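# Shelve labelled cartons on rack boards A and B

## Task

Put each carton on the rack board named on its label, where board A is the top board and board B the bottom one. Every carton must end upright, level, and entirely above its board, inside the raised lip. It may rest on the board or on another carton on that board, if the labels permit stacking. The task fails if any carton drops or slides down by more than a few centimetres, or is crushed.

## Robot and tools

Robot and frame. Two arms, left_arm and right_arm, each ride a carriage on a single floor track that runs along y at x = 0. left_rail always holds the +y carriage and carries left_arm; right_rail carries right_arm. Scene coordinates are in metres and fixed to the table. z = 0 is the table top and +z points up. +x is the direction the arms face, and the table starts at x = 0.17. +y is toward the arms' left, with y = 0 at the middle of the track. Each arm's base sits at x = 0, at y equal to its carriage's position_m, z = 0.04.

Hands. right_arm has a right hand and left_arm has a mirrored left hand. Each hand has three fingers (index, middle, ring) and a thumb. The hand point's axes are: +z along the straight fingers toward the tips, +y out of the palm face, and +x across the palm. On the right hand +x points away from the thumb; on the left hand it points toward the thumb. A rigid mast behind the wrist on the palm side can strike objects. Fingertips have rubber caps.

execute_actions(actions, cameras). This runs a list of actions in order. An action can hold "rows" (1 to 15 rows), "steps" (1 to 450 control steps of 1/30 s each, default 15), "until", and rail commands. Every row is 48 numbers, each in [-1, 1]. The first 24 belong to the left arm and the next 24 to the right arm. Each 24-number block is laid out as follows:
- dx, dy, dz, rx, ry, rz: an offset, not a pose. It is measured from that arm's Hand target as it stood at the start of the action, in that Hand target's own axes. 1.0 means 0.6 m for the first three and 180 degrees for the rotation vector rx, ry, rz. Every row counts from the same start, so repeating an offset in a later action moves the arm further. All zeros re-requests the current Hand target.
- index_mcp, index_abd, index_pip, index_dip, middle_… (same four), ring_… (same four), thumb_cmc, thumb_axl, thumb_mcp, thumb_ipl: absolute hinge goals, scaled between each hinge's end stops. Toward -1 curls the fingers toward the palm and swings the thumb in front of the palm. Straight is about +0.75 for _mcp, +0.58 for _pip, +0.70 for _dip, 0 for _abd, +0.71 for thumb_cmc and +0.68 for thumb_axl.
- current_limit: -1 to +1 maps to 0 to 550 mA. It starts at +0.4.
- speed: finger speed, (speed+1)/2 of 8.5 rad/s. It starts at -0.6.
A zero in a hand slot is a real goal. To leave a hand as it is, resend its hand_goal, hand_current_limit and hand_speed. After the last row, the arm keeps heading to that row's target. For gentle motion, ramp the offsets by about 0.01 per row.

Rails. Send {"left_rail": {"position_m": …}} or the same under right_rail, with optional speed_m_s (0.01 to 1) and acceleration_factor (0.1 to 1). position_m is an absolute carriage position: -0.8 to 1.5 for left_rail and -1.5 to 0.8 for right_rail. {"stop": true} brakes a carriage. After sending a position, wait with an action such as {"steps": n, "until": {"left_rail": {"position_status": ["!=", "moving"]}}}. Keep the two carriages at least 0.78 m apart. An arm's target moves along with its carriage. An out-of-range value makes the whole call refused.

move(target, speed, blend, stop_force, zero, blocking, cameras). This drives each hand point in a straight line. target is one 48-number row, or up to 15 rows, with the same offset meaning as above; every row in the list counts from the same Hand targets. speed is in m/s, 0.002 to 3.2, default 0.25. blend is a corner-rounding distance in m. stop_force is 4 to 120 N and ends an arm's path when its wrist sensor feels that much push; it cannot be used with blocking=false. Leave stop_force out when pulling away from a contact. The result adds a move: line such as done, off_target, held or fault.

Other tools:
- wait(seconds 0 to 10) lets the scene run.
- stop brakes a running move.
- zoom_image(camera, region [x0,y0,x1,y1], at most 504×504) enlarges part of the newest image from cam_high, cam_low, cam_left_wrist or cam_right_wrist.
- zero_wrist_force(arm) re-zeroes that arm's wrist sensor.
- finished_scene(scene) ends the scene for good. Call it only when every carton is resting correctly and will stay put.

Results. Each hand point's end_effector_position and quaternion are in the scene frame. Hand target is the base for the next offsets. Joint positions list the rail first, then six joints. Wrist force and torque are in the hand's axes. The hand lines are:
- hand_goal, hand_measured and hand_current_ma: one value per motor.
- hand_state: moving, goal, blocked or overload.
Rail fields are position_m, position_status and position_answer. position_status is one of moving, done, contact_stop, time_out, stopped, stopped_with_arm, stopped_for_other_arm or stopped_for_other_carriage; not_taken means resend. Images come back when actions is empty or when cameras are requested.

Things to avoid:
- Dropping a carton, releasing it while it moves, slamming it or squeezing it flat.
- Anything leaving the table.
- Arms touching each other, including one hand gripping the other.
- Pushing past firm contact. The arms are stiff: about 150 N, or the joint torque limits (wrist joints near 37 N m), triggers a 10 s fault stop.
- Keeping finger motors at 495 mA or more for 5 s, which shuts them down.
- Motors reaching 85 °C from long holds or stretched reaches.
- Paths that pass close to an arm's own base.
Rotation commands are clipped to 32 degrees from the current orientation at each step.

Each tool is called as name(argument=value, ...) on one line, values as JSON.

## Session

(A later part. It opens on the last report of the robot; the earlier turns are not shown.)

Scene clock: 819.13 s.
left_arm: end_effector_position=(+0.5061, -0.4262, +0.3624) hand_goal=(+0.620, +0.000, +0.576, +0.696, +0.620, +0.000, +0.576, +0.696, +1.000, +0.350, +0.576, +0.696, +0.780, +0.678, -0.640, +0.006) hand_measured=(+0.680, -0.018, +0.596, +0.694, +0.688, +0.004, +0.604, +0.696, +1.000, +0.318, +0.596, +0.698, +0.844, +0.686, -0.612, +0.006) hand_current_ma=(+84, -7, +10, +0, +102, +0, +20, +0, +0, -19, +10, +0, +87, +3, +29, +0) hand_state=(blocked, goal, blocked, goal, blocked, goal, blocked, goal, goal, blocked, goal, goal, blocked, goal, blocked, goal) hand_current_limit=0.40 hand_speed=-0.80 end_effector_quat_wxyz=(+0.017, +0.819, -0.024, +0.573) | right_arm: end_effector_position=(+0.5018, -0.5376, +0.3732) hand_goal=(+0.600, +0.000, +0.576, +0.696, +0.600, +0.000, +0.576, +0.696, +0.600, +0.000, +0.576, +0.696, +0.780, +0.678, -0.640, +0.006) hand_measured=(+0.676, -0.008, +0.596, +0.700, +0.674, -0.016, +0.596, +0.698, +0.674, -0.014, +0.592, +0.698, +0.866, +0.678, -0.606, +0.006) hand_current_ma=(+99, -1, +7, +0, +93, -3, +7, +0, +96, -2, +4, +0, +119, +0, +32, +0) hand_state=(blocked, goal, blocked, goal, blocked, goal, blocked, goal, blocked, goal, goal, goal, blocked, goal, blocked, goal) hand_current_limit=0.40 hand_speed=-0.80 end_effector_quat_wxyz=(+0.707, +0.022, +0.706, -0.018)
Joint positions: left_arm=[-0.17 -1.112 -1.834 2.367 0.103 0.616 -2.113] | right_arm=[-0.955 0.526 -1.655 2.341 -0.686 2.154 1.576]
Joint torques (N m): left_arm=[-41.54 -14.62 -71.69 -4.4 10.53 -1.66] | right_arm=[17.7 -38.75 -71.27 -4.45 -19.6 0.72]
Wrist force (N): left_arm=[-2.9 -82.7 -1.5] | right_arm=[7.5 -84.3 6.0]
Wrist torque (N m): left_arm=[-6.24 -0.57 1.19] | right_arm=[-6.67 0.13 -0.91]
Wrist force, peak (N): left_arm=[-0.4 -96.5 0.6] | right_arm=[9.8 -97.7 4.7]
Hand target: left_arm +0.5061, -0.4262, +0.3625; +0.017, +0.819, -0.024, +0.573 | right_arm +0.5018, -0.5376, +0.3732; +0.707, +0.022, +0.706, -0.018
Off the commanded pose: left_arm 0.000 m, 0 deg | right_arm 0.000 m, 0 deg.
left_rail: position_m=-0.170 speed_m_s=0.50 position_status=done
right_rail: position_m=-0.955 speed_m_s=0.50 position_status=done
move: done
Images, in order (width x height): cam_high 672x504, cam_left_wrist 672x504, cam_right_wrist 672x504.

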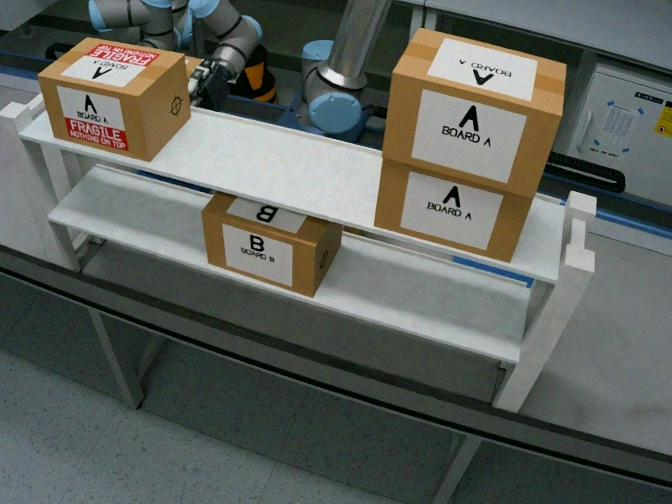

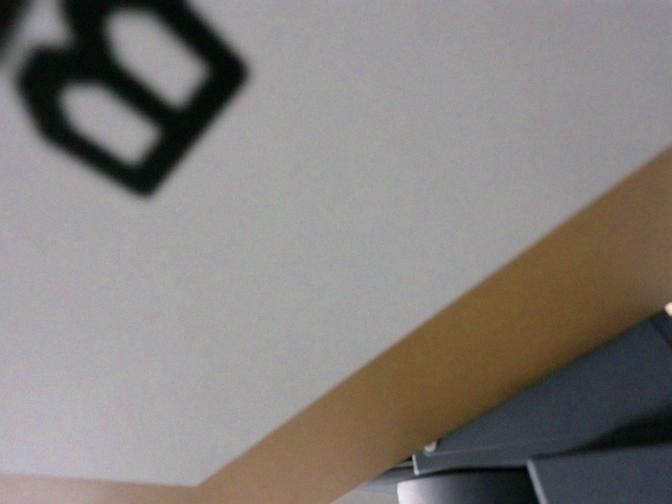

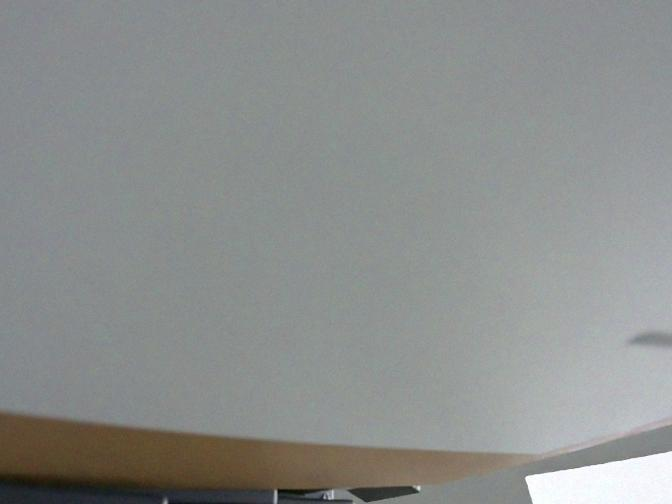

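move(target=[0.2193,0,-0.0798,0,0,0,0.62,0,0.576,0.696,0.62,0,0.576,0.696,1.0,0.35,0.576,0.696,0.78,0.678,-0.64,0.005,0.4,-0.8,-0.2333,0,0,0,0,0,0.60,0,0.576,0.696,0.60,0,0.576,0.696,0.60,0,0.576,0.696,0.78,0.678,-0.64,0.005,0.4,-0.8], speed=0.04)

move(target=[0.1943,0.0006,-0.0707,0,0,0,0.62,0,0.576,0.696,0.62,0,0.576,0.696,1.0,0.35,0.576,0.696,0.78,0.678,-0.64,0.005,0.4,-0.8,-0.2067,0.0006,0,0,0,0,0.60,0,0.576,0.696,0.60,0,0.576,0.696,0.60,0,0.576,0.696,0.78,0.678,-0.64,0.005,0.4,-0.8], speed=0.04, cameras=["cam_high"])

Scene clock: 824.10 s.
left_arm: end_effector_position=(+0.5062, -0.4261, +0.5025) hand_goal=(+0.620, +0.000, +0.576, +0.696, +0.620, +0.000, +0.576, +0.696, +1.000, +0.350, +0.576, +0.696, +0.780, +0.678, -0.640, +0.006) hand_measured=(+0.680, -0.018, +0.596, +0.694, +0.688, +0.004, +0.604, +0.696, +1.000, +0.318, +0.596, +0.698, +0.844, +0.686, -0.612, +0.006) hand_current_ma=(+83, -7, +10, +0, +102, +0, +20, +0, +0, -19, +10, +0, +87, +3, +29, +0) hand_state=(blocked, goal, blocked, goal, blocked, goal, blocked, goal, goal, blocked, goal, goal, blocked, goal, blocked, goal) hand_current_limit=0.40 hand_speed=-0.80 end_effector_quat_wxyz=(+0.017, +0.819, -0.024, +0.573) | right_arm: end_effector_position=(+0.5016, -0.5385, +0.5131) hand_goal=(+0.600, +0.000, +0.576, +0.696, +0.600, +0.000, +0.576, +0.696, +0.600, +0.000, +0.576, +0.696, +0.780, +0.678, -0.640, +0.006) hand_measured=(+0.676, -0.008, +0.596, +0.700, +0.674, -0.016, +0.598, +0.698, +0.676, -0.014, +0.592, +0.698, +0.866, +0.678, -0.606, +0.006) hand_current_ma=(+99, -1, +7, +0, +94, -3, +7, +0, +100, -2, +4, +0, +119, +0, +32, +0) hand_state=(blocked, goal, blocked, goal, blocked, goal, blocked, goal, blocked, goal, goal, goal, blocked, goal, blocked, goal) hand_current_limit=0.40 hand_speed=-0.80 end_effector_quat_wxyz=(+0.707, +0.022, +0.706, -0.018)
Joint positions: left_arm=[-0.17 -1.111 -1.945 2.173 0.407 0.616 -2.113] | right_arm=[-0.955 0.524 -1.806 2.177 -0.372 2.152 1.576]
Joint torques (N m): left_arm=[-20.87 -8.28 -61.87 0.25 6.57 -1.02] | right_arm=[8.37 -31.69 -64.54 -2.93 -15.04 0.25]
Wrist force (N): left_arm=[-6.3 -53.3 -2.8] | right_arm=[4.7 -56.4 7.7]
Wrist torque (N m): left_arm=[-3.70 -0.16 -0.25] | right_arm=[-3.73 0.42 0.11]
Wrist force, peak (N): left_arm=[-2.2 -83.5 -1.4] | right_arm=[7.7 -85.2 5.8]
Hand target: left_arm +0.5062, -0.4261, +0.5025; +0.017, +0.819, -0.024, +0.573 | right_arm +0.5016, -0.5385, +0.5132; +0.707, +0.022, +0.706, -0.018
Off the commanded pose: left_arm 0.000 m, 0 deg | right_arm 0.000 m, 0 deg.
left_rail: position_m=-0.170 speed_m_s=0.50 position_status=done
right_rail: position_m=-0.955 speed_m_s=0.50 position_status=done
move: done

Scene clock: 827.57 s.
left_arm: end_effector_position=(+0.5063, -0.4264, +0.6266) hand_goal=(+0.620, +0.000, +0.576, +0.696, +0.620, +0.000, +0.576, +0.696, +1.000, +0.350, +0.576, +0.696, +0.780, +0.678, -0.640, +0.006) hand_measured=(+0.680, -0.018, +0.596, +0.694, +0.688, +0.004, +0.604, +0.696, +1.000, +0.318, +0.594, +0.698, +0.844, +0.686, -0.612, +0.006) hand_current_ma=(+81, -7, +10, +0, +101, +0, +20, +0, +0, -19, +9, +0, +87, +3, +29, +0) hand_state=(blocked, goal, blocked, goal, blocked, goal, blocked, goal, goal, blocked, goal, goal, blocked, goal, blocked, goal) hand_current_limit=0.40 hand_speed=-0.80 end_effector_quat_wxyz=(+0.017, +0.819, -0.024, +0.573) | right_arm: end_effector_position=(+0.5014, -0.5389, +0.6372) hand_goal=(+0.600, +0.000, +0.576, +0.696, +0.600, +0.000, +0.576, +0.696, +0.600, +0.000, +0.576, +0.696, +0.780, +0.678, -0.640, +0.006) hand_measured=(+0.676, -0.008, +0.596, +0.700, +0.674, -0.016, +0.598, +0.698, +0.676, -0.014, +0.592, +0.698, +0.866, +0.678, -0.606, +0.006) hand_current_ma=(+99, -1, +7, +0, +95, -3, +8, +0, +101, -2, +5, +0, +118, +0, +32, +0) hand_state=(blocked, goal, blocked, goal, blocked, goal, blocked, goal, blocked, goal, goal, goal, blocked, goal, blocked, goal) hand_current_limit=0.40 hand_speed=-0.80 end_effector_quat_wxyz=(+0.707, +0.022, +0.706, -0.018)
Joint positions: left_arm=[-0.17 -1.111 -1.971 1.969 0.637 0.616 -2.113] | right_arm=[-0.955 0.523 -1.864 1.994 -0.131 2.151 1.576]
Joint torques (N m): left_arm=[-39.14 14.67 -58.71 -1.26 1.93 -1.7] | right_arm=[6.27 -27.21 -62.93 -2.37 -14.31 2.06]
Wrist force (N): left_arm=[-8.5 -48.8 -2.4] | right_arm=[3.3 -52.2 8.1]
Wrist torque (N m): left_arm=[-3.25 -0.04 -0.32] | right_arm=[-3.30 0.56 0.21]
Wrist force, peak (N): left_arm=[-6.5 -53.1 -2.6] | right_arm=[4.6 -56.4 7.8]
Hand target: left_arm +0.5063, -0.4264, +0.6266; +0.017, +0.819, -0.024, +0.573 | right_arm +0.5014, -0.5389, +0.6372; +0.707, +0.022, +0.706, -0.018
Off the commanded pose: left_arm 0.000 m, 0 deg | right_arm 0.000 m, 0 deg.
left_rail: position_m=-0.170 speed_m_s=0.50 position_status=done
right_rail: position_m=-0.955 speed_m_s=0.50 position_status=done
move: done
Images, in order (width x height): cam_high 672x504.

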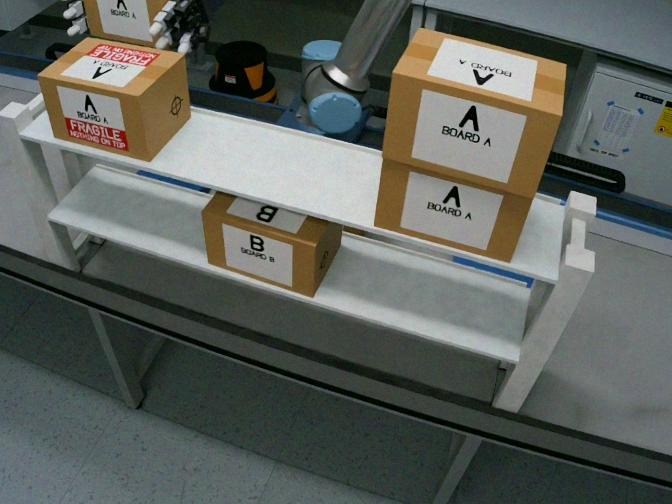

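move(target=[-0.0054,-0.2652,-0.0147,0,0,0,0.62,0,0.576,0.696,0.62,0,0.576,0.696,1.0,0.35,0.576,0.696,0.78,0.678,-0.64,0.005,0.4,-0.8,0,0.2672,-0.0151,0,0,0,0.60,0,0.576,0.696,0.60,0,0.576,0.696,0.60,0,0.576,0.696,0.78,0.678,-0.64,0.005,0.4,-0.8], speed=0.05, cameras=["cam_high"])

zoom_image(camera="cam_high", region=[60, 0, 320, 180])

Scene clock: 831.90 s.
left_arm: end_effector_position=(+0.5062, -0.2670, +0.6264) hand_goal=(+0.620, +0.000, +0.576, +0.696, +0.620, +0.000, +0.576, +0.696, +1.000, +0.350, +0.576, +0.696, +0.780, +0.678, -0.640, +0.006) hand_measured=(+0.678, -0.018, +0.596, +0.694, +0.686, +0.004, +0.604, +0.696, +1.000, +0.318, +0.594, +0.698, +0.846, +0.686, -0.612, +0.006) hand_current_ma=(+80, -6, +10, +0, +99, +1, +20, +0, +0, -19, +9, +0, +93, +3, +30, +0) hand_state=(blocked, goal, blocked, goal, blocked, goal, blocked, goal, goal, blocked, goal, goal, blocked, goal, blocked, goal) hand_current_limit=0.40 hand_speed=-0.80 end_effector_quat_wxyz=(+0.017, +0.819, -0.024, +0.573) | right_arm: end_effector_position=(+0.5016, -0.3783, +0.6382) hand_goal=(+0.600, +0.000, +0.576, +0.696, +0.600, +0.000, +0.576, +0.696, +0.600, +0.000, +0.576, +0.696, +0.780, +0.678, -0.640, +0.006) hand_measured=(+0.672, -0.010, +0.598, +0.700, +0.672, -0.016, +0.598, +0.698, +0.674, -0.014, +0.592, +0.698, +0.866, +0.678, -0.606, +0.006) hand_current_ma=(+91, -1, +7, +0, +91, -3, +8, +0, +95, -2, +5, +0, +118, +0, +32, +0) hand_state=(blocked, goal, blocked, goal, blocked, goal, blocked, goal, blocked, goal, goal, goal, blocked, goal, blocked, goal) hand_current_limit=0.40 hand_speed=-0.80 end_effector_quat_wxyz=(+0.707, +0.022, +0.706, -0.018)
Joint positions: left_arm=[-0.17 -0.688 -2.103 2.015 0.512 0.985 -1.816] | right_arm=[-0.955 0.798 -1.613 1.786 -0.174 2.426 1.576]
Joint torques (N m): left_arm=[-25.51 21.65 -52.55 -12.91 20.58 3.57] | right_arm=[44.82 -11.56 -81.35 -16.78 -8.21 -0.64]
Wrist force (N): left_arm=[4.9 -97.7 3.8] | right_arm=[12.4 -98.6 -1.1]
Wrist torque (N m): left_arm=[-7.43 -0.31 1.44] | right_arm=[-8.78 0.41 -1.66]
Wrist force, peak (N): left_arm=[4.5 -102.4 4.1] | right_arm=[12.3 -102.9 -0.5]
Hand target: left_arm +0.5062, -0.2670, +0.6265; +0.017, +0.819, -0.024, +0.573 | right_arm +0.5016, -0.3783, +0.6382; +0.707, +0.022, +0.706, -0.018
Off the commanded pose: left_arm 0.000 m, 0 deg | right_arm 0.000 m, 0 deg.
left_rail: position_m=-0.170 speed_m_s=0.50 position_status=done
right_rail: position_m=-0.955 speed_m_s=0.50 position_status=done
move: done
Images, in order (width x height): cam_high 672x504.

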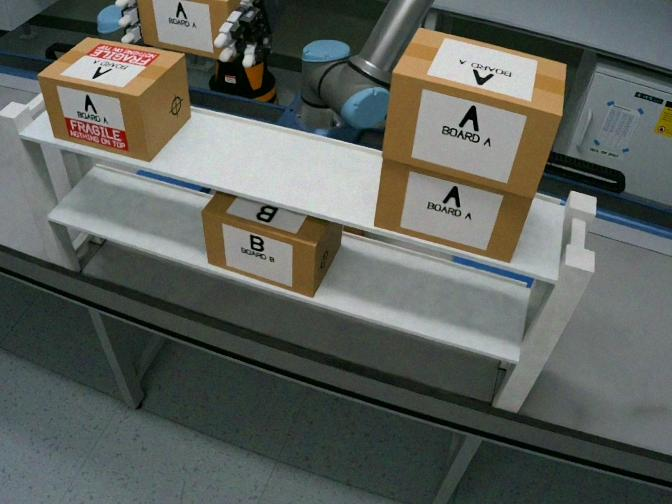

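Scaled by 1.938 from the camera's 672x504 image, which has a finer 960x720 frame.

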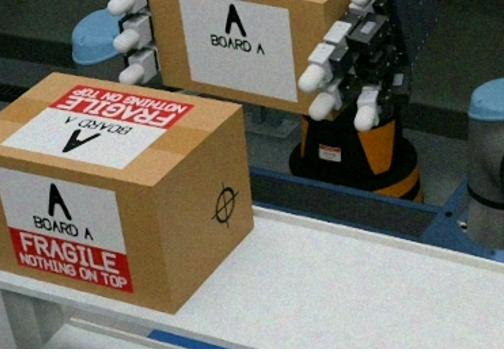

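move(target=[-0.0054,-0.2679,-0.0147,0,0,0,0.62,0,0.576,0.696,0.62,0,0.576,0.696,1.0,0.35,0.576,0.696,0.78,0.678,-0.64,0.005,0.4,-0.8,0,0.2645,-0.0151,0,0,0,0.60,0,0.576,0.696,0.60,0,0.576,0.696,0.60,0,0.576,0.696,0.78,0.678,-0.64,0.005,0.4,-0.8], speed=0.05, cameras=["cam_high"])

zoom_image(camera="cam_high", region=[100, 0, 360, 180])

Scene clock: 836.73 s.
left_arm: end_effector_position=(+0.5062, -0.1060, +0.6263) hand_goal=(+0.620, +0.000, +0.576, +0.696, +0.620, +0.000, +0.576, +0.696, +1.000, +0.350, +0.576, +0.696, +0.780, +0.678, -0.640, +0.006) hand_measured=(+0.680, -0.010, +0.596, +0.694, +0.686, +0.010, +0.604, +0.696, +1.000, +0.318, +0.594, +0.698, +0.848, +0.686, -0.612, +0.006) hand_current_ma=(+83, -2, +10, +0, +99, +3, +20, +0, +0, -19, +9, +0, +99, +3, +31, +0) hand_state=(blocked, goal, blocked, goal, blocked, goal, blocked, goal, goal, blocked, goal, goal, blocked, goal, blocked, goal) hand_current_limit=0.40 hand_speed=-0.80 end_effector_quat_wxyz=(+0.017, +0.819, -0.024, +0.573) | right_arm: end_effector_position=(+0.5016, -0.2194, +0.6392) hand_goal=(+0.600, +0.000, +0.576, +0.696, +0.600, +0.000, +0.576, +0.696, +0.600, +0.000, +0.576, +0.696, +0.780, +0.678, -0.640, +0.006) hand_measured=(+0.670, -0.010, +0.598, +0.700, +0.672, -0.016, +0.598, +0.698, +0.672, -0.014, +0.592, +0.698, +0.860, +0.682, -0.606, +0.006) hand_current_ma=(+85, -1, +7, +0, +88, -3, +8, +0, +92, -2, +5, +0, +101, +1, +32, +0) hand_state=(blocked, goal, blocked, goal, blocked, goal, blocked, goal, blocked, goal, goal, goal, blocked, goal, blocked, goal) hand_current_limit=0.40 hand_speed=-0.80 end_effector_quat_wxyz=(+0.707, +0.022, +0.706, -0.018)
Joint positions: left_arm=[-0.17 -0.042 -2.017 1.967 0.4 1.586 -1.566] | right_arm=[-0.955 0.963 -1.368 1.517 -0.152 2.591 1.575]
Joint torques (N m): left_arm=[-4.53 4.71 -49.62 -3.39 12.58 5.13] | right_arm=[24.72 -44.26 -70.63 -3.9 -2.71 2.9]
Wrist force (N): left_arm=[1.8 -47.1 4.0] | right_arm=[10.0 -50.6 -1.0]
Wrist torque (N m): left_arm=[-2.98 -0.35 -0.95] | right_arm=[-3.96 0.37 -0.26]
Wrist force, peak (N): left_arm=[4.4 -102.4 4.5] | right_arm=[13.1 -103.2 -1.0]
Hand target: left_arm +0.5062, -0.1060, +0.6264; +0.017, +0.819, -0.024, +0.573 | right_arm +0.5016, -0.2194, +0.6392; +0.707, +0.022, +0.706, -0.018
Off the commanded pose: left_arm 0.000 m, 0 deg | right_arm 0.000 m, 0 deg.
left_rail: position_m=-0.170 speed_m_s=0.50 position_status=done
right_rail: position_m=-0.955 speed_m_s=0.50 position_status=done
move: done
Images, in order (width x height): cam_high 672x504.

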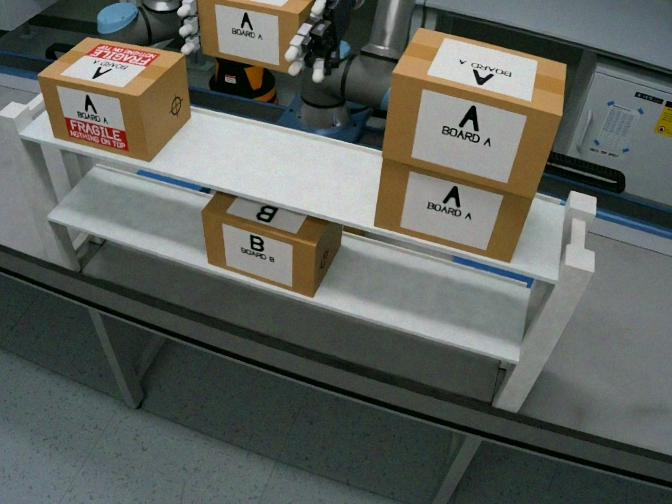

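Scaled by 1.938 from the camera's 672x504 image, which has a finer 960x720 frame.

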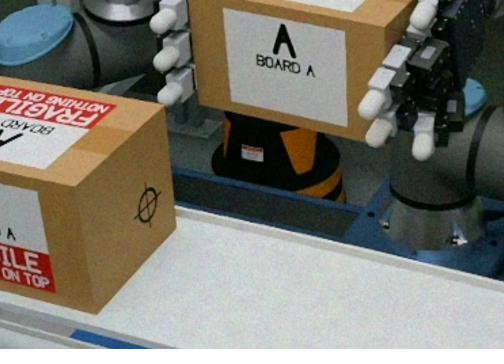

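zoom_image(camera="cam_high", region=[190, 0, 330, 90])

Scaled by 3.600 from the camera's 672x504 image, which has a finer 960x720 frame.

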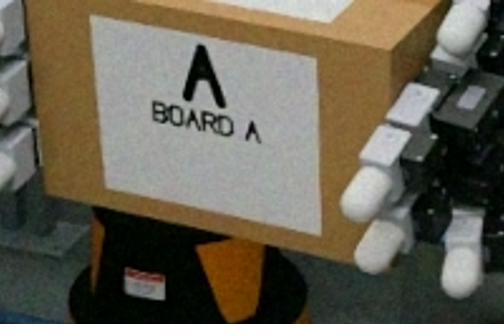

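execute_actions(actions=[], cameras=["cam_low", "cam_right_wrist", "cam_left_wrist"])

zoom_image(camera="cam_low", region=[240, 100, 450, 250])

Scene clock: 841.30 s.
left_arm: end_effector_position=(+0.5062, -0.1060, +0.6264) hand_goal=(+0.620, +0.000, +0.576, +0.696, +0.620, +0.000, +0.576, +0.696, +1.000, +0.350, +0.576, +0.696, +0.780, +0.678, -0.640, +0.006) hand_measured=(+0.680, -0.010, +0.596, +0.694, +0.686, +0.010, +0.604, +0.696, +1.000, +0.318, +0.594, +0.698, +0.848, +0.686, -0.612, +0.006) hand_current_ma=(+83, -2, +10, +0, +99, +3, +20, +0, +0, -19, +9, +0, +99, +3, +31, +0) hand_state=(blocked, goal, blocked, goal, blocked, goal, blocked, goal, goal, blocked, goal, goal, blocked, goal, blocked, goal) hand_current_limit=0.40 hand_speed=-0.80 end_effector_quat_wxyz=(+0.017, +0.819, -0.024, +0.573) | right_arm: end_effector_position=(+0.5016, -0.2194, +0.6392) hand_goal=(+0.600, +0.000, +0.576, +0.696, +0.600, +0.000, +0.576, +0.696, +0.600, +0.000, +0.576, +0.696, +0.780, +0.678, -0.640, +0.006) hand_measured=(+0.670, -0.010, +0.598, +0.700, +0.672, -0.016, +0.598, +0.698, +0.672, -0.014, +0.592, +0.698, +0.860, +0.682, -0.606, +0.006) hand_current_ma=(+85, -1, +7, +0, +88, -3, +8, +0, +92, -2, +5, +0, +101, +1, +32, +0) hand_state=(blocked, goal, blocked, goal, blocked, goal, blocked, goal, blocked, goal, goal, goal, blocked, goal, blocked, goal) hand_current_limit=0.40 hand_speed=-0.80 end_effector_quat_wxyz=(+0.707, +0.022, +0.706, -0.018)
Joint positions: left_arm=[-0.17 -0.042 -2.017 1.967 0.4 1.586 -1.566] | right_arm=[-0.955 0.963 -1.368 1.517 -0.152 2.591 1.575]
Joint velocities: within noise
Joint torques (N m): left_arm=[-5.74 3.47 -49.84 -3.37 12.16 4.82] | right_arm=[25.02 -44.01 -69.98 -3.78 -2.58 2.73]
Motor temperatures (°C): left_arm=[29 23 29 30 35 32] | right_arm=[26 24 28 33 32 33]
Wrist force (N): left_arm=[1.4 -46.3 4.1] | right_arm=[9.9 -49.7 -0.7]
Wrist torque (N m): left_arm=[-2.89 -0.36 -0.95] | right_arm=[-3.89 0.39 -0.25]
Wrist force, peak (N): left_arm=[1.8 -47.2 4.4] | right_arm=[10.0 -50.6 -1.1]
Hand target: left_arm +0.5062, -0.1060, +0.6264; +0.017, +0.819, -0.024, +0.573 | right_arm +0.5016, -0.2194, +0.6392; +0.707, +0.022, +0.706, -0.018
Off the commanded pose: left_arm 0.000 m, 0 deg | right_arm 0.000 m, 0 deg.
left_rail: position_m=-0.170 speed_m_s=0.50 position_status=done
right_rail: position_m=-0.955 speed_m_s=0.50 position_status=done
Images, in order (width x height): cam_low 672x504, cam_left_wrist 672x504, cam_right_wrist 672x504.

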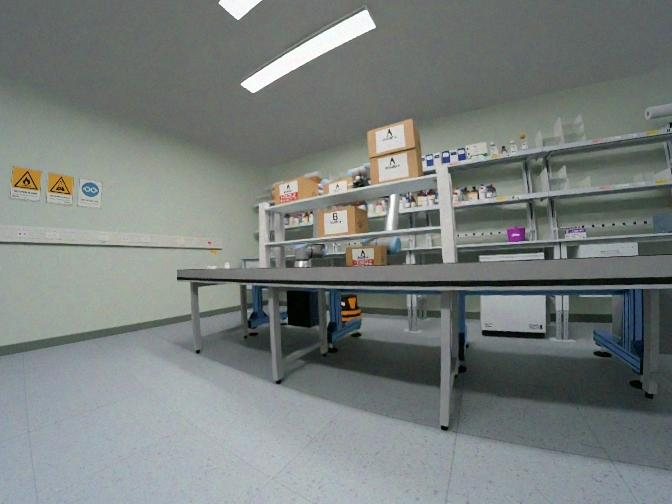

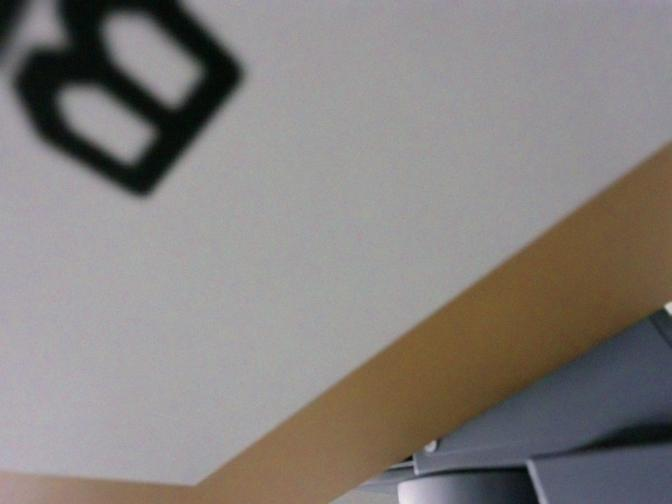

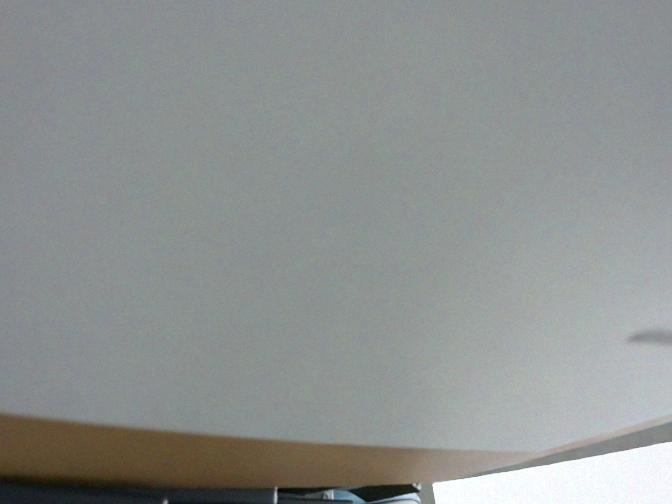

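Scaled by 2.400 from the camera's 672x504 image, which has a finer 960x720 frame.

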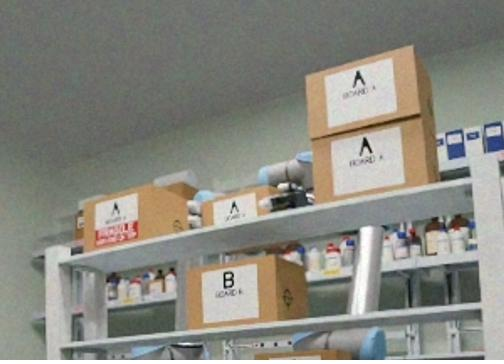

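execute_actions(actions=[], cameras=["cam_high"])

Scene clock: 845.17 s.
left_arm: end_effector_position=(+0.5062, -0.1060, +0.6264) hand_goal=(+0.620, +0.000, +0.576, +0.696, +0.620, +0.000, +0.576, +0.696, +1.000, +0.350, +0.576, +0.696, +0.780, +0.678, -0.640, +0.006) hand_measured=(+0.680, -0.010, +0.596, +0.694, +0.686, +0.010, +0.604, +0.696, +1.000, +0.318, +0.594, +0.698, +0.848, +0.686, -0.612, +0.006) hand_current_ma=(+83, -2, +10, +0, +99, +3, +20, +0, +0, -19, +9, +0, +99, +3, +31, +0) hand_state=(blocked, goal, blocked, goal, blocked, goal, blocked, goal, goal, blocked, goal, goal, blocked, goal, blocked, goal) hand_current_limit=0.40 hand_speed=-0.80 end_effector_quat_wxyz=(+0.017, +0.819, -0.024, +0.573) | right_arm: end_effector_position=(+0.5016, -0.2194, +0.6392) hand_goal=(+0.600, +0.000, +0.576, +0.696, +0.600, +0.000, +0.576, +0.696, +0.600, +0.000, +0.576, +0.696, +0.780, +0.678, -0.640, +0.006) hand_measured=(+0.670, -0.010, +0.598, +0.700, +0.672, -0.016, +0.598, +0.698, +0.672, -0.014, +0.592, +0.698, +0.860, +0.682, -0.606, +0.006) hand_current_ma=(+85, -1, +7, +0, +88, -3, +8, +0, +92, -2, +5, +0, +101, +1, +32, +0) hand_state=(blocked, goal, blocked, goal, blocked, goal, blocked, goal, blocked, goal, goal, goal, blocked, goal, blocked, goal) hand_current_limit=0.40 hand_speed=-0.80 end_effector_quat_wxyz=(+0.707, +0.022, +0.706, -0.018)
Joint positions: left_arm=[-0.17 -0.042 -2.017 1.967 0.4 1.586 -1.566] | right_arm=[-0.955 0.963 -1.368 1.517 -0.152 2.591 1.575]
Joint velocities: within noise
Joint torques (N m): left_arm=[-5.41 4.35 -49.19 -3.22 11.72 4.81] | right_arm=[23.64 -44.54 -69.5 -3.83 -2.73 2.83]
Motor temperatures (°C): left_arm=[29 23 29 30 35 32] | right_arm=[26 24 28 33 32 33]
Wrist force (N): left_arm=[1.6 -46.3 4.0] | right_arm=[9.9 -50.2 -0.9]
Wrist torque (N m): left_arm=[-2.90 -0.34 -0.96] | right_arm=[-3.94 0.33 -0.23]
Wrist force, peak (N): left_arm=[1.3 -46.7 4.2] | right_arm=[10.3 -50.3 -0.8]
Hand target: left_arm +0.5062, -0.1060, +0.6264; +0.017, +0.819, -0.024, +0.573 | right_arm +0.5016, -0.2194, +0.6392; +0.707, +0.022, +0.706, -0.018
Off the commanded pose: left_arm 0.000 m, 0 deg | right_arm 0.000 m, 0 deg.
left_rail: position_m=-0.170 speed_m_s=0.50 position_status=done
right_rail: position_m=-0.955 speed_m_s=0.50 position_status=done
Images, in order (width x height): cam_high 672x504.

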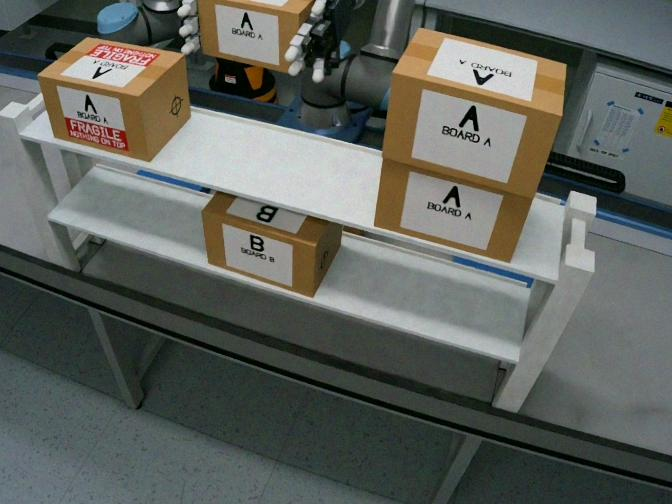

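move(target=[[-0.0054,-0.271,-0.0147,0,0,0,0.62,0,0.576,0.696,0.62,0,0.576,0.696,1.0,0.35,0.576,0.696,0.78,0.678,-0.64,0.005,0.4,-0.8,0,0.2714,-0.0157,0,0,0,0.60,0,0.576,0.696,0.60,0,0.576,0.696,0.60,0,0.576,0.696,0.78,0.678,-0.64,0.005,0.4,-0.8]], speed=0.05, cameras=["cam_high","cam_low"])

Scene clock: 850.83 s.
left_arm: end_effector_position=(+0.5063, +0.0568, +0.6262) hand_goal=(+0.620, +0.000, +0.576, +0.696, +0.620, +0.000, +0.576, +0.696, +1.000, +0.350, +0.576, +0.696, +0.780, +0.678, -0.640, +0.006) hand_measured=(+0.680, -0.014, +0.596, +0.694, +0.684, +0.004, +0.604, +0.696, +1.000, +0.318, +0.592, +0.698, +0.850, +0.684, -0.612, +0.006) hand_current_ma=(+82, -5, +10, +0, +95, +1, +20, +0, +0, -19, +7, +0, +102, +1, +31, +0) hand_state=(blocked, goal, blocked, goal, blocked, goal, blocked, goal, goal, blocked, goal, goal, blocked, goal, blocked, goal) hand_current_limit=0.40 hand_speed=-0.80 end_effector_quat_wxyz=(+0.017, +0.819, -0.024, +0.573) | right_arm: end_effector_position=(+0.5015, -0.0563, +0.6402) hand_goal=(+0.600, +0.000, +0.576, +0.696, +0.600, +0.000, +0.576, +0.696, +0.600, +0.000, +0.576, +0.696, +0.780, +0.678, -0.640, +0.006) hand_measured=(+0.670, -0.012, +0.598, +0.700, +0.672, -0.018, +0.598, +0.698, +0.674, -0.016, +0.594, +0.698, +0.854, +0.686, -0.606, +0.006) hand_current_ma=(+85, -2, +7, +0, +88, -4, +8, +0, +95, -3, +5, +0, +89, +2, +32, +0) hand_state=(blocked, goal, blocked, goal, blocked, goal, blocked, goal, blocked, goal, goal, goal, blocked, goal, blocked, goal) hand_current_limit=0.40 hand_speed=-0.80 end_effector_quat_wxyz=(+0.707, +0.022, +0.706, -0.018)
Joint positions: left_arm=[-0.17 0.452 -1.798 1.829 0.365 2.047 -1.382] | right_arm=[-0.955 1.074 -1.103 1.157 -0.057 2.702 1.575]
Joint torques (N m): left_arm=[-3.61 -16.87 -50.64 4.9 10.94 4.3] | right_arm=[26.11 -67.04 -62.97 -1.92 -2.02 2.12]
Wrist force (N): left_arm=[-3.7 -37.9 1.8] | right_arm=[5.6 -42.4 2.2]
Wrist torque (N m): left_arm=[-2.36 -0.15 -1.13] | right_arm=[-2.98 0.45 0.17]
Wrist force, peak (N): left_arm=[2.3 -53.9 1.1] | right_arm=[11.8 -57.4 0.3]
Hand target: left_arm +0.5063, +0.0569, +0.6262; +0.017, +0.819, -0.024, +0.573 | right_arm +0.5015, -0.0563, +0.6402; +0.707, +0.022, +0.706, -0.018
Off the commanded pose: left_arm 0.000 m, 0 deg | right_arm 0.000 m, 0 deg.
left_rail: position_m=-0.170 speed_m_s=0.50 position_status=done
right_rail: position_m=-0.955 speed_m_s=0.50 position_status=done
move: done
Images, in order (width x height): cam_high 672x504, cam_low 672x504.

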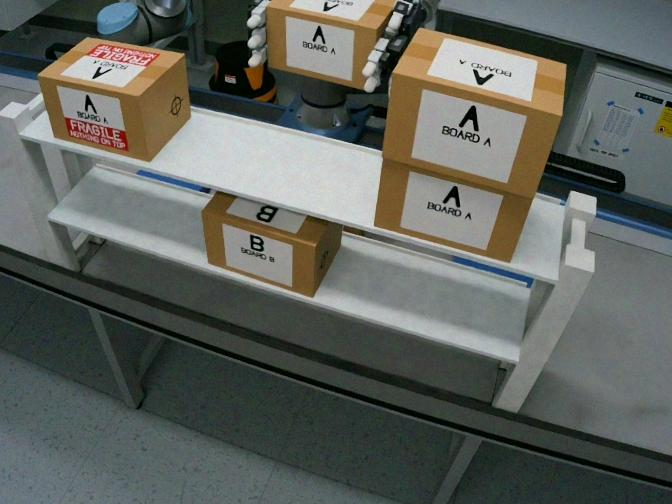

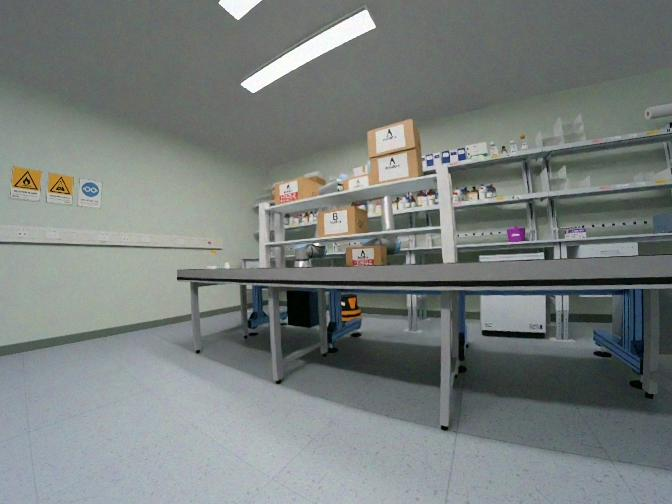

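zoom_image(camera="cam_high", region=[230, 0, 440, 158])

zoom_image(camera="cam_low", region=[250, 110, 460, 280])

Scaled by 2.400 from the camera's 672x504 image, which has a finer 960x720 frame.

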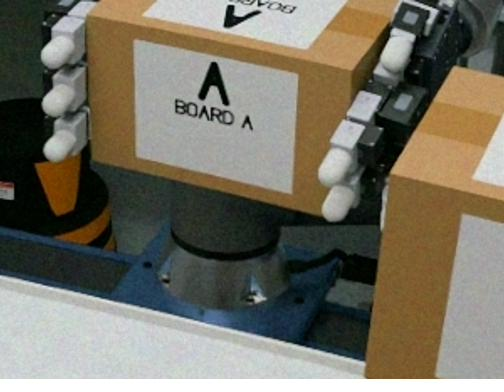

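Scaled by 2.400 from the camera's 672x504 image, which has a finer 960x720 frame.

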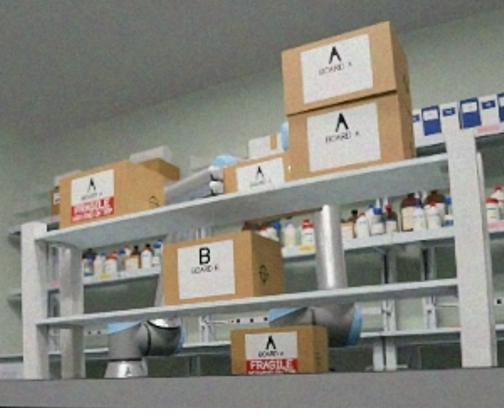

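zoom_image(camera="cam_high", region=[255, 30, 395, 135])

Scaled by 3.600 from the camera's 672x504 image, which has a finer 960x720 frame.

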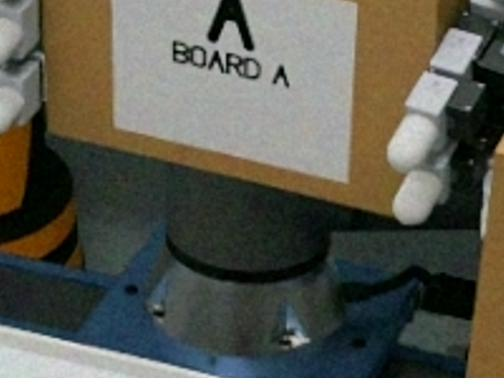

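zoom_image(camera="cam_high", region=[190, 90, 390, 240])

Scaled by 2.520 from the camera's 672x504 image, which has a finer 960x720 frame.

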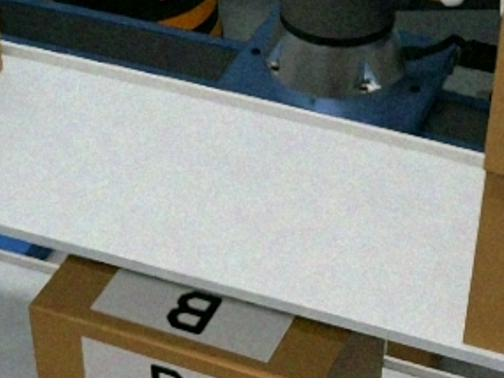

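move(target=[[-0.00114,0.0,-0.00313,0.01044,0,-0.0038,0.62,0,0.576,0.696,0.62,0,0.576,0.696,1.0,0.35,0.576,0.696,0.78,0.678,-0.64,0.005,0.4,-0.8,0.0017,0.0017,0.00325,-0.01111,0,0,0.60,0,0.576,0.696,0.60,0,0.576,0.696,0.60,0,0.576,0.696,0.78,0.678,-0.64,0.005,0.4,-0.8]], speed=0.03, cameras=["cam_high"])

zoom_image(camera="cam_high", region=[255, 0, 415, 120])

Scene clock: 858.83 s.
left_arm: end_effector_position=(+0.5043, +0.0570, +0.6262) hand_goal=(+0.620, +0.000, +0.576, +0.696, +0.620, +0.000, +0.576, +0.696, +1.000, +0.350, +0.576, +0.696, +0.780, +0.678, -0.640, +0.006) hand_measured=(+0.680, -0.014, +0.596, +0.694, +0.684, +0.004, +0.604, +0.696, +1.000, +0.318, +0.592, +0.698, +0.850, +0.684, -0.612, +0.006) hand_current_ma=(+82, -5, +10, +0, +95, +0, +20, +0, +0, -19, +7, +0, +102, +2, +31, +0) hand_state=(blocked, goal, blocked, goal, blocked, goal, blocked, goal, goal, blocked, goal, goal, blocked, goal, blocked, goal) hand_current_limit=0.40 hand_speed=-0.80 end_effector_quat_wxyz=(+0.007, +0.819, -0.009, +0.573) | right_arm: end_effector_position=(+0.5035, -0.0554, +0.6393) hand_goal=(+0.600, +0.000, +0.576, +0.696, +0.600, +0.000, +0.576, +0.696, +0.600, +0.000, +0.576, +0.696, +0.780, +0.678, -0.640, +0.006) hand_measured=(+0.670, -0.012, +0.598, +0.700, +0.672, -0.018, +0.598, +0.698, +0.674, -0.016, +0.594, +0.698, +0.854, +0.686, -0.606, +0.006) hand_current_ma=(+85, -2, +7, +0, +88, -4, +8, +0, +95, -3, +5, +0, +89, +2, +32, +0) hand_state=(blocked, goal, blocked, goal, blocked, goal, blocked, goal, blocked, goal, goal, goal, blocked, goal, blocked, goal) hand_current_limit=0.40 hand_speed=-0.80 end_effector_quat_wxyz=(+0.708, +0.010, +0.707, -0.006)
Joint positions: left_arm=[-0.17 0.439 -1.817 1.843 0.362 2.003 -1.402] | right_arm=[-0.955 1.065 -1.114 1.175 -0.064 2.658 1.575]
Joint torques (N m): left_arm=[-46.32 -46.4 -34.23 -0.59 6.29 -1.77] | right_arm=[8.71 -75.98 -45.37 -9.72 -16.03 -5.22]
Wrist force (N): left_arm=[-7.7 -64.4 5.5] | right_arm=[1.5 -67.0 1.2]
Wrist torque (N m): left_arm=[-4.25 0.05 0.23] | right_arm=[-4.98 0.68 0.09]
Wrist force, peak (N): left_arm=[-7.3 -64.5 5.2] | right_arm=[1.0 -67.5 1.2]
Hand target: left_arm +0.5043, +0.0570, +0.6262; +0.007, +0.819, -0.009, +0.573 | right_arm +0.5035, -0.0553, +0.6392; +0.708, +0.010, +0.707, -0.006
Off the commanded pose: left_arm 0.000 m, 0 deg | right_arm 0.000 m, 0 deg.
left_rail: position_m=-0.170 speed_m_s=0.50 position_status=done
right_rail: position_m=-0.955 speed_m_s=0.50 position_status=done
move: done
Images, in order (width x height): cam_high 672x504.

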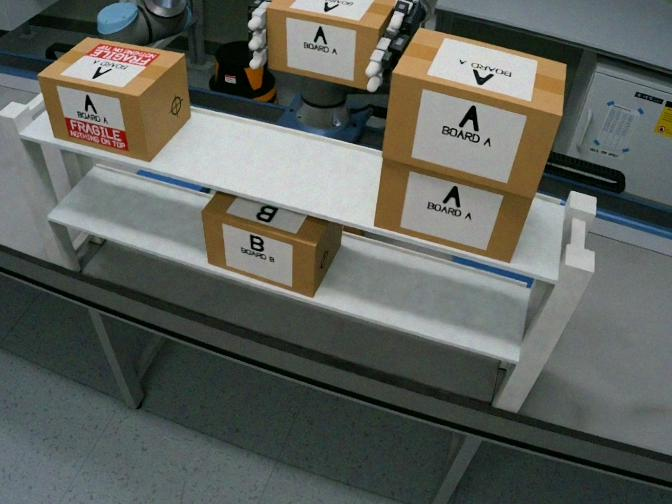

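Scaled by 3.150 from the camera's 672x504 image, which has a finer 960x720 frame.

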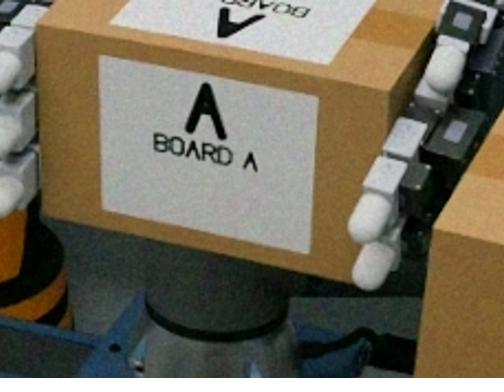

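move(target=[[0.0883,-0.0058,0.2428,0,0,0,0.62,0,0.576,0.696,0.62,0,0.576,0.696,1.0,0.35,0.576,0.696,0.78,0.678,-0.64,0.005,0.4,-0.8,0.0,0.0061,0.2583,0,0,0,0.60,0,0.576,0.696,0.60,0,0.576,0.696,0.60,0,0.576,0.696,0.78,0.678,-0.64,0.005,0.4,-0.8]], speed=0.05, cameras=["cam_high"])

zoom_image(camera="cam_high", region=[190, 0, 430, 180])

Scene clock: 864.23 s.
left_arm: end_effector_position=(+0.6593, +0.0568, +0.6261) hand_goal=(+0.620, +0.000, +0.576, +0.696, +0.620, +0.000, +0.576, +0.696, +1.000, +0.350, +0.576, +0.696, +0.780, +0.678, -0.640, +0.006) hand_measured=(+0.680, -0.016, +0.596, +0.694, +0.686, +0.004, +0.604, +0.696, +1.000, +0.318, +0.592, +0.698, +0.850, +0.684, -0.612, +0.006) hand_current_ma=(+82, -5, +10, +0, +96, +0, +20, +0, +0, -19, +7, +0, +102, +2, +31, +0) hand_state=(blocked, goal, blocked, goal, blocked, goal, blocked, goal, goal, blocked, goal, goal, blocked, goal, blocked, goal) hand_current_limit=0.40 hand_speed=-0.80 end_effector_quat_wxyz=(+0.007, +0.819, -0.009, +0.573) | right_arm: end_effector_position=(+0.6585, -0.0552, +0.6394) hand_goal=(+0.600, +0.000, +0.576, +0.696, +0.600, +0.000, +0.576, +0.696, +0.600, +0.000, +0.576, +0.696, +0.780, +0.678, -0.640, +0.006) hand_measured=(+0.670, -0.010, +0.598, +0.700, +0.672, -0.016, +0.598, +0.698, +0.674, -0.012, +0.594, +0.698, +0.854, +0.686, -0.606, +0.006) hand_current_ma=(+85, -1, +7, +0, +88, -3, +8, +0, +95, -2, +5, +0, +89, +1, +32, +0) hand_state=(blocked, goal, blocked, goal, blocked, goal, blocked, goal, blocked, goal, goal, goal, blocked, goal, blocked, goal) hand_current_limit=0.40 hand_speed=-0.80 end_effector_quat_wxyz=(+0.708, +0.010, +0.707, -0.006)
Joint positions: left_arm=[-0.17 0.309 -1.618 1.674 0.313 1.882 -1.454] | right_arm=[-0.955 0.916 -1.004 1.008 -0.006 2.51 1.575]
Joint torques (N m): left_arm=[-61.75 -36.44 -48.98 -1.15 7.75 -1.66] | right_arm=[22.91 -61.63 -65.94 -4.63 -17.76 2.15]
Wrist force (N): left_arm=[-4.3 -76.8 5.1] | right_arm=[4.2 -78.6 0.5]
Wrist torque (N m): left_arm=[-5.42 -0.72 0.81] | right_arm=[-6.28 0.01 -0.55]
Wrist force, peak (N): left_arm=[-4.2 -76.9 4.8] | right_arm=[4.0 -78.8 0.5]
Hand target: left_arm +0.6594, +0.0568, +0.6261; +0.007, +0.819, -0.009, +0.573 | right_arm +0.6586, -0.0552, +0.6394; +0.708, +0.010, +0.707, -0.006
Off the commanded pose: left_arm 0.000 m, 0 deg | right_arm 0.000 m, 0 deg.
left_rail: position_m=-0.170 speed_m_s=0.50 position_status=done
right_rail: position_m=-0.955 speed_m_s=0.50 position_status=done
move: done
Images, in order (width x height): cam_high 672x504.

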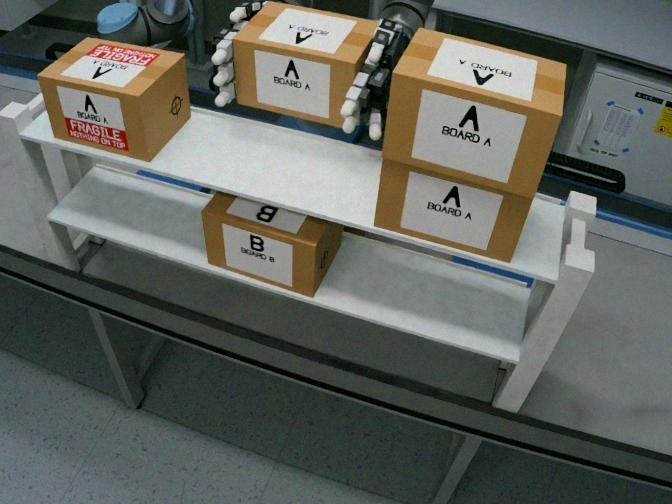

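Scaled by 2.100 from the camera's 672x504 image, which has a finer 960x720 frame.

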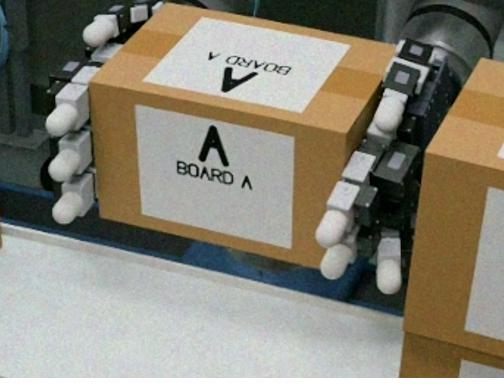

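move(target=[[0.0872,-0.0054,0.2397,0,0,0,0.62,0,0.576,0.696,0.62,0,0.576,0.696,1.0,0.35,0.576,0.696,0.78,0.678,-0.64,0.005,0.4,-0.8,0.0,0.0055,0.255,0,0,0,0.60,0,0.576,0.696,0.60,0,0.576,0.696,0.60,0,0.576,0.696,0.78,0.678,-0.64,0.005,0.4,-0.8]], speed=0.05, cameras=["cam_high","cam_low"])

zoom_image(camera="cam_high", region=[190, 30, 430, 210])

zoom_image(camera="cam_low", region=[250, 110, 460, 280])

Scene clock: 868.87 s.
left_arm: end_effector_position=(+0.8124, +0.0565, +0.6259) hand_goal=(+0.620, +0.000, +0.576, +0.696, +0.620, +0.000, +0.576, +0.696, +1.000, +0.350, +0.576, +0.696, +0.780, +0.678, -0.640, +0.006) hand_measured=(+0.680, -0.016, +0.596, +0.694, +0.686, +0.002, +0.604, +0.696, +1.000, +0.318, +0.592, +0.698, +0.850, +0.684, -0.612, +0.006) hand_current_ma=(+82, -5, +10, +0, +96, +0, +20, +0, +0, -19, +7, +0, +102, +2, +31, +0) hand_state=(blocked, goal, blocked, goal, blocked, goal, blocked, goal, goal, blocked, goal, goal, blocked, goal, blocked, goal) hand_current_limit=0.40 hand_speed=-0.80 end_effector_quat_wxyz=(+0.007, +0.819, -0.009, +0.573) | right_arm: end_effector_position=(+0.8116, -0.0553, +0.6397) hand_goal=(+0.600, +0.000, +0.576, +0.696, +0.600, +0.000, +0.576, +0.696, +0.600, +0.000, +0.576, +0.696, +0.780, +0.678, -0.640, +0.006) hand_measured=(+0.670, -0.008, +0.598, +0.700, +0.672, -0.014, +0.598, +0.698, +0.674, -0.012, +0.594, +0.698, +0.854, +0.684, -0.606, +0.006) hand_current_ma=(+85, -1, +7, +0, +88, -3, +8, +0, +95, -2, +5, +0, +89, +1, +32, +0) hand_state=(blocked, goal, blocked, goal, blocked, goal, blocked, goal, blocked, goal, goal, goal, blocked, goal, blocked, goal) hand_current_limit=0.40 hand_speed=-0.80 end_effector_quat_wxyz=(+0.708, +0.010, +0.707, -0.006)
Joint positions: left_arm=[-0.17 0.236 -1.399 1.44 0.32 1.814 -1.481] | right_arm=[-0.955 0.793 -0.835 0.728 0.105 2.387 1.576]
Joint torques (N m): left_arm=[-73.05 -52.46 -49.68 4.84 7.67 -1.68] | right_arm=[35.03 -79.55 -62.68 -5.01 -18.01 2.66]
Wrist force (N): left_arm=[-2.3 -77.8 4.7] | right_arm=[6.3 -80.0 0.5]
Wrist torque (N m): left_arm=[-5.63 -1.09 1.00] | right_arm=[-6.56 -0.34 -0.96]
Wrist force, peak (N): left_arm=[-5.0 -77.9 4.1] | right_arm=[6.3 -80.0 0.5]
Hand target: left_arm +0.8124, +0.0565, +0.6259; +0.007, +0.819, -0.009, +0.573 | right_arm +0.8116, -0.0553, +0.6397; +0.708, +0.010, +0.707, -0.006
Off the commanded pose: left_arm 0.000 m, 0 deg | right_arm 0.000 m, 0 deg.
left_rail: position_m=-0.170 speed_m_s=0.50 position_status=done
right_rail: position_m=-0.955 speed_m_s=0.50 position_status=done
move: done
Images, in order (width x height): cam_high 672x504, cam_low 672x504.

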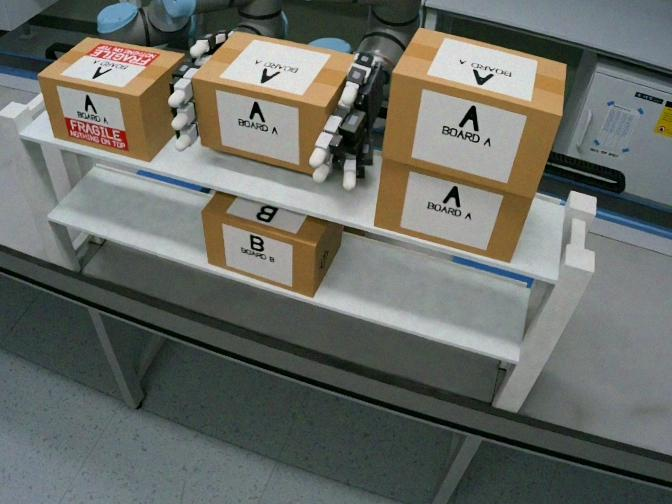

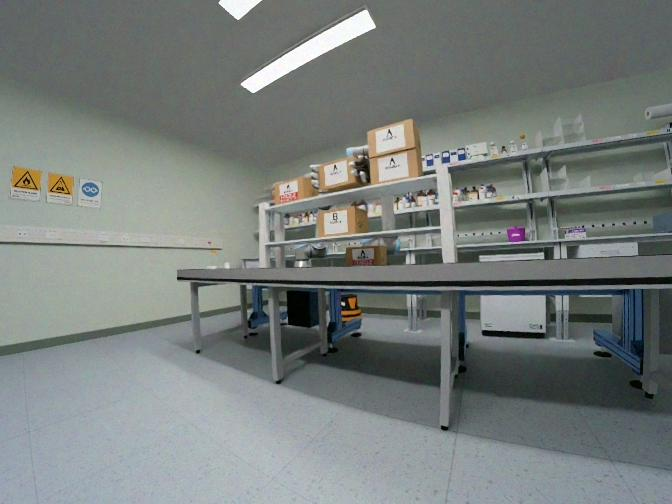

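Scaled by 2.100 from the camera's 672x504 image, which has a finer 960x720 frame.

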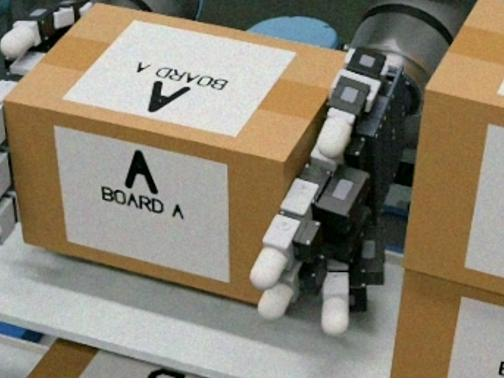

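Scaled by 2.400 from the camera's 672x504 image, which has a finer 960x720 frame.

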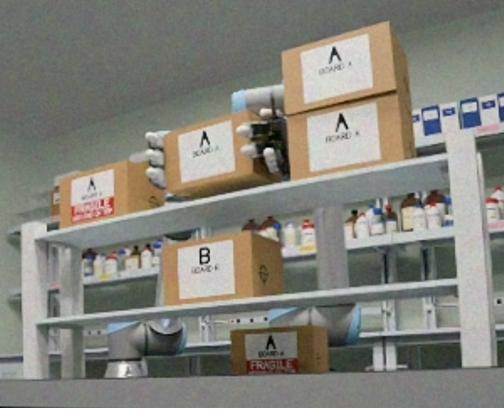

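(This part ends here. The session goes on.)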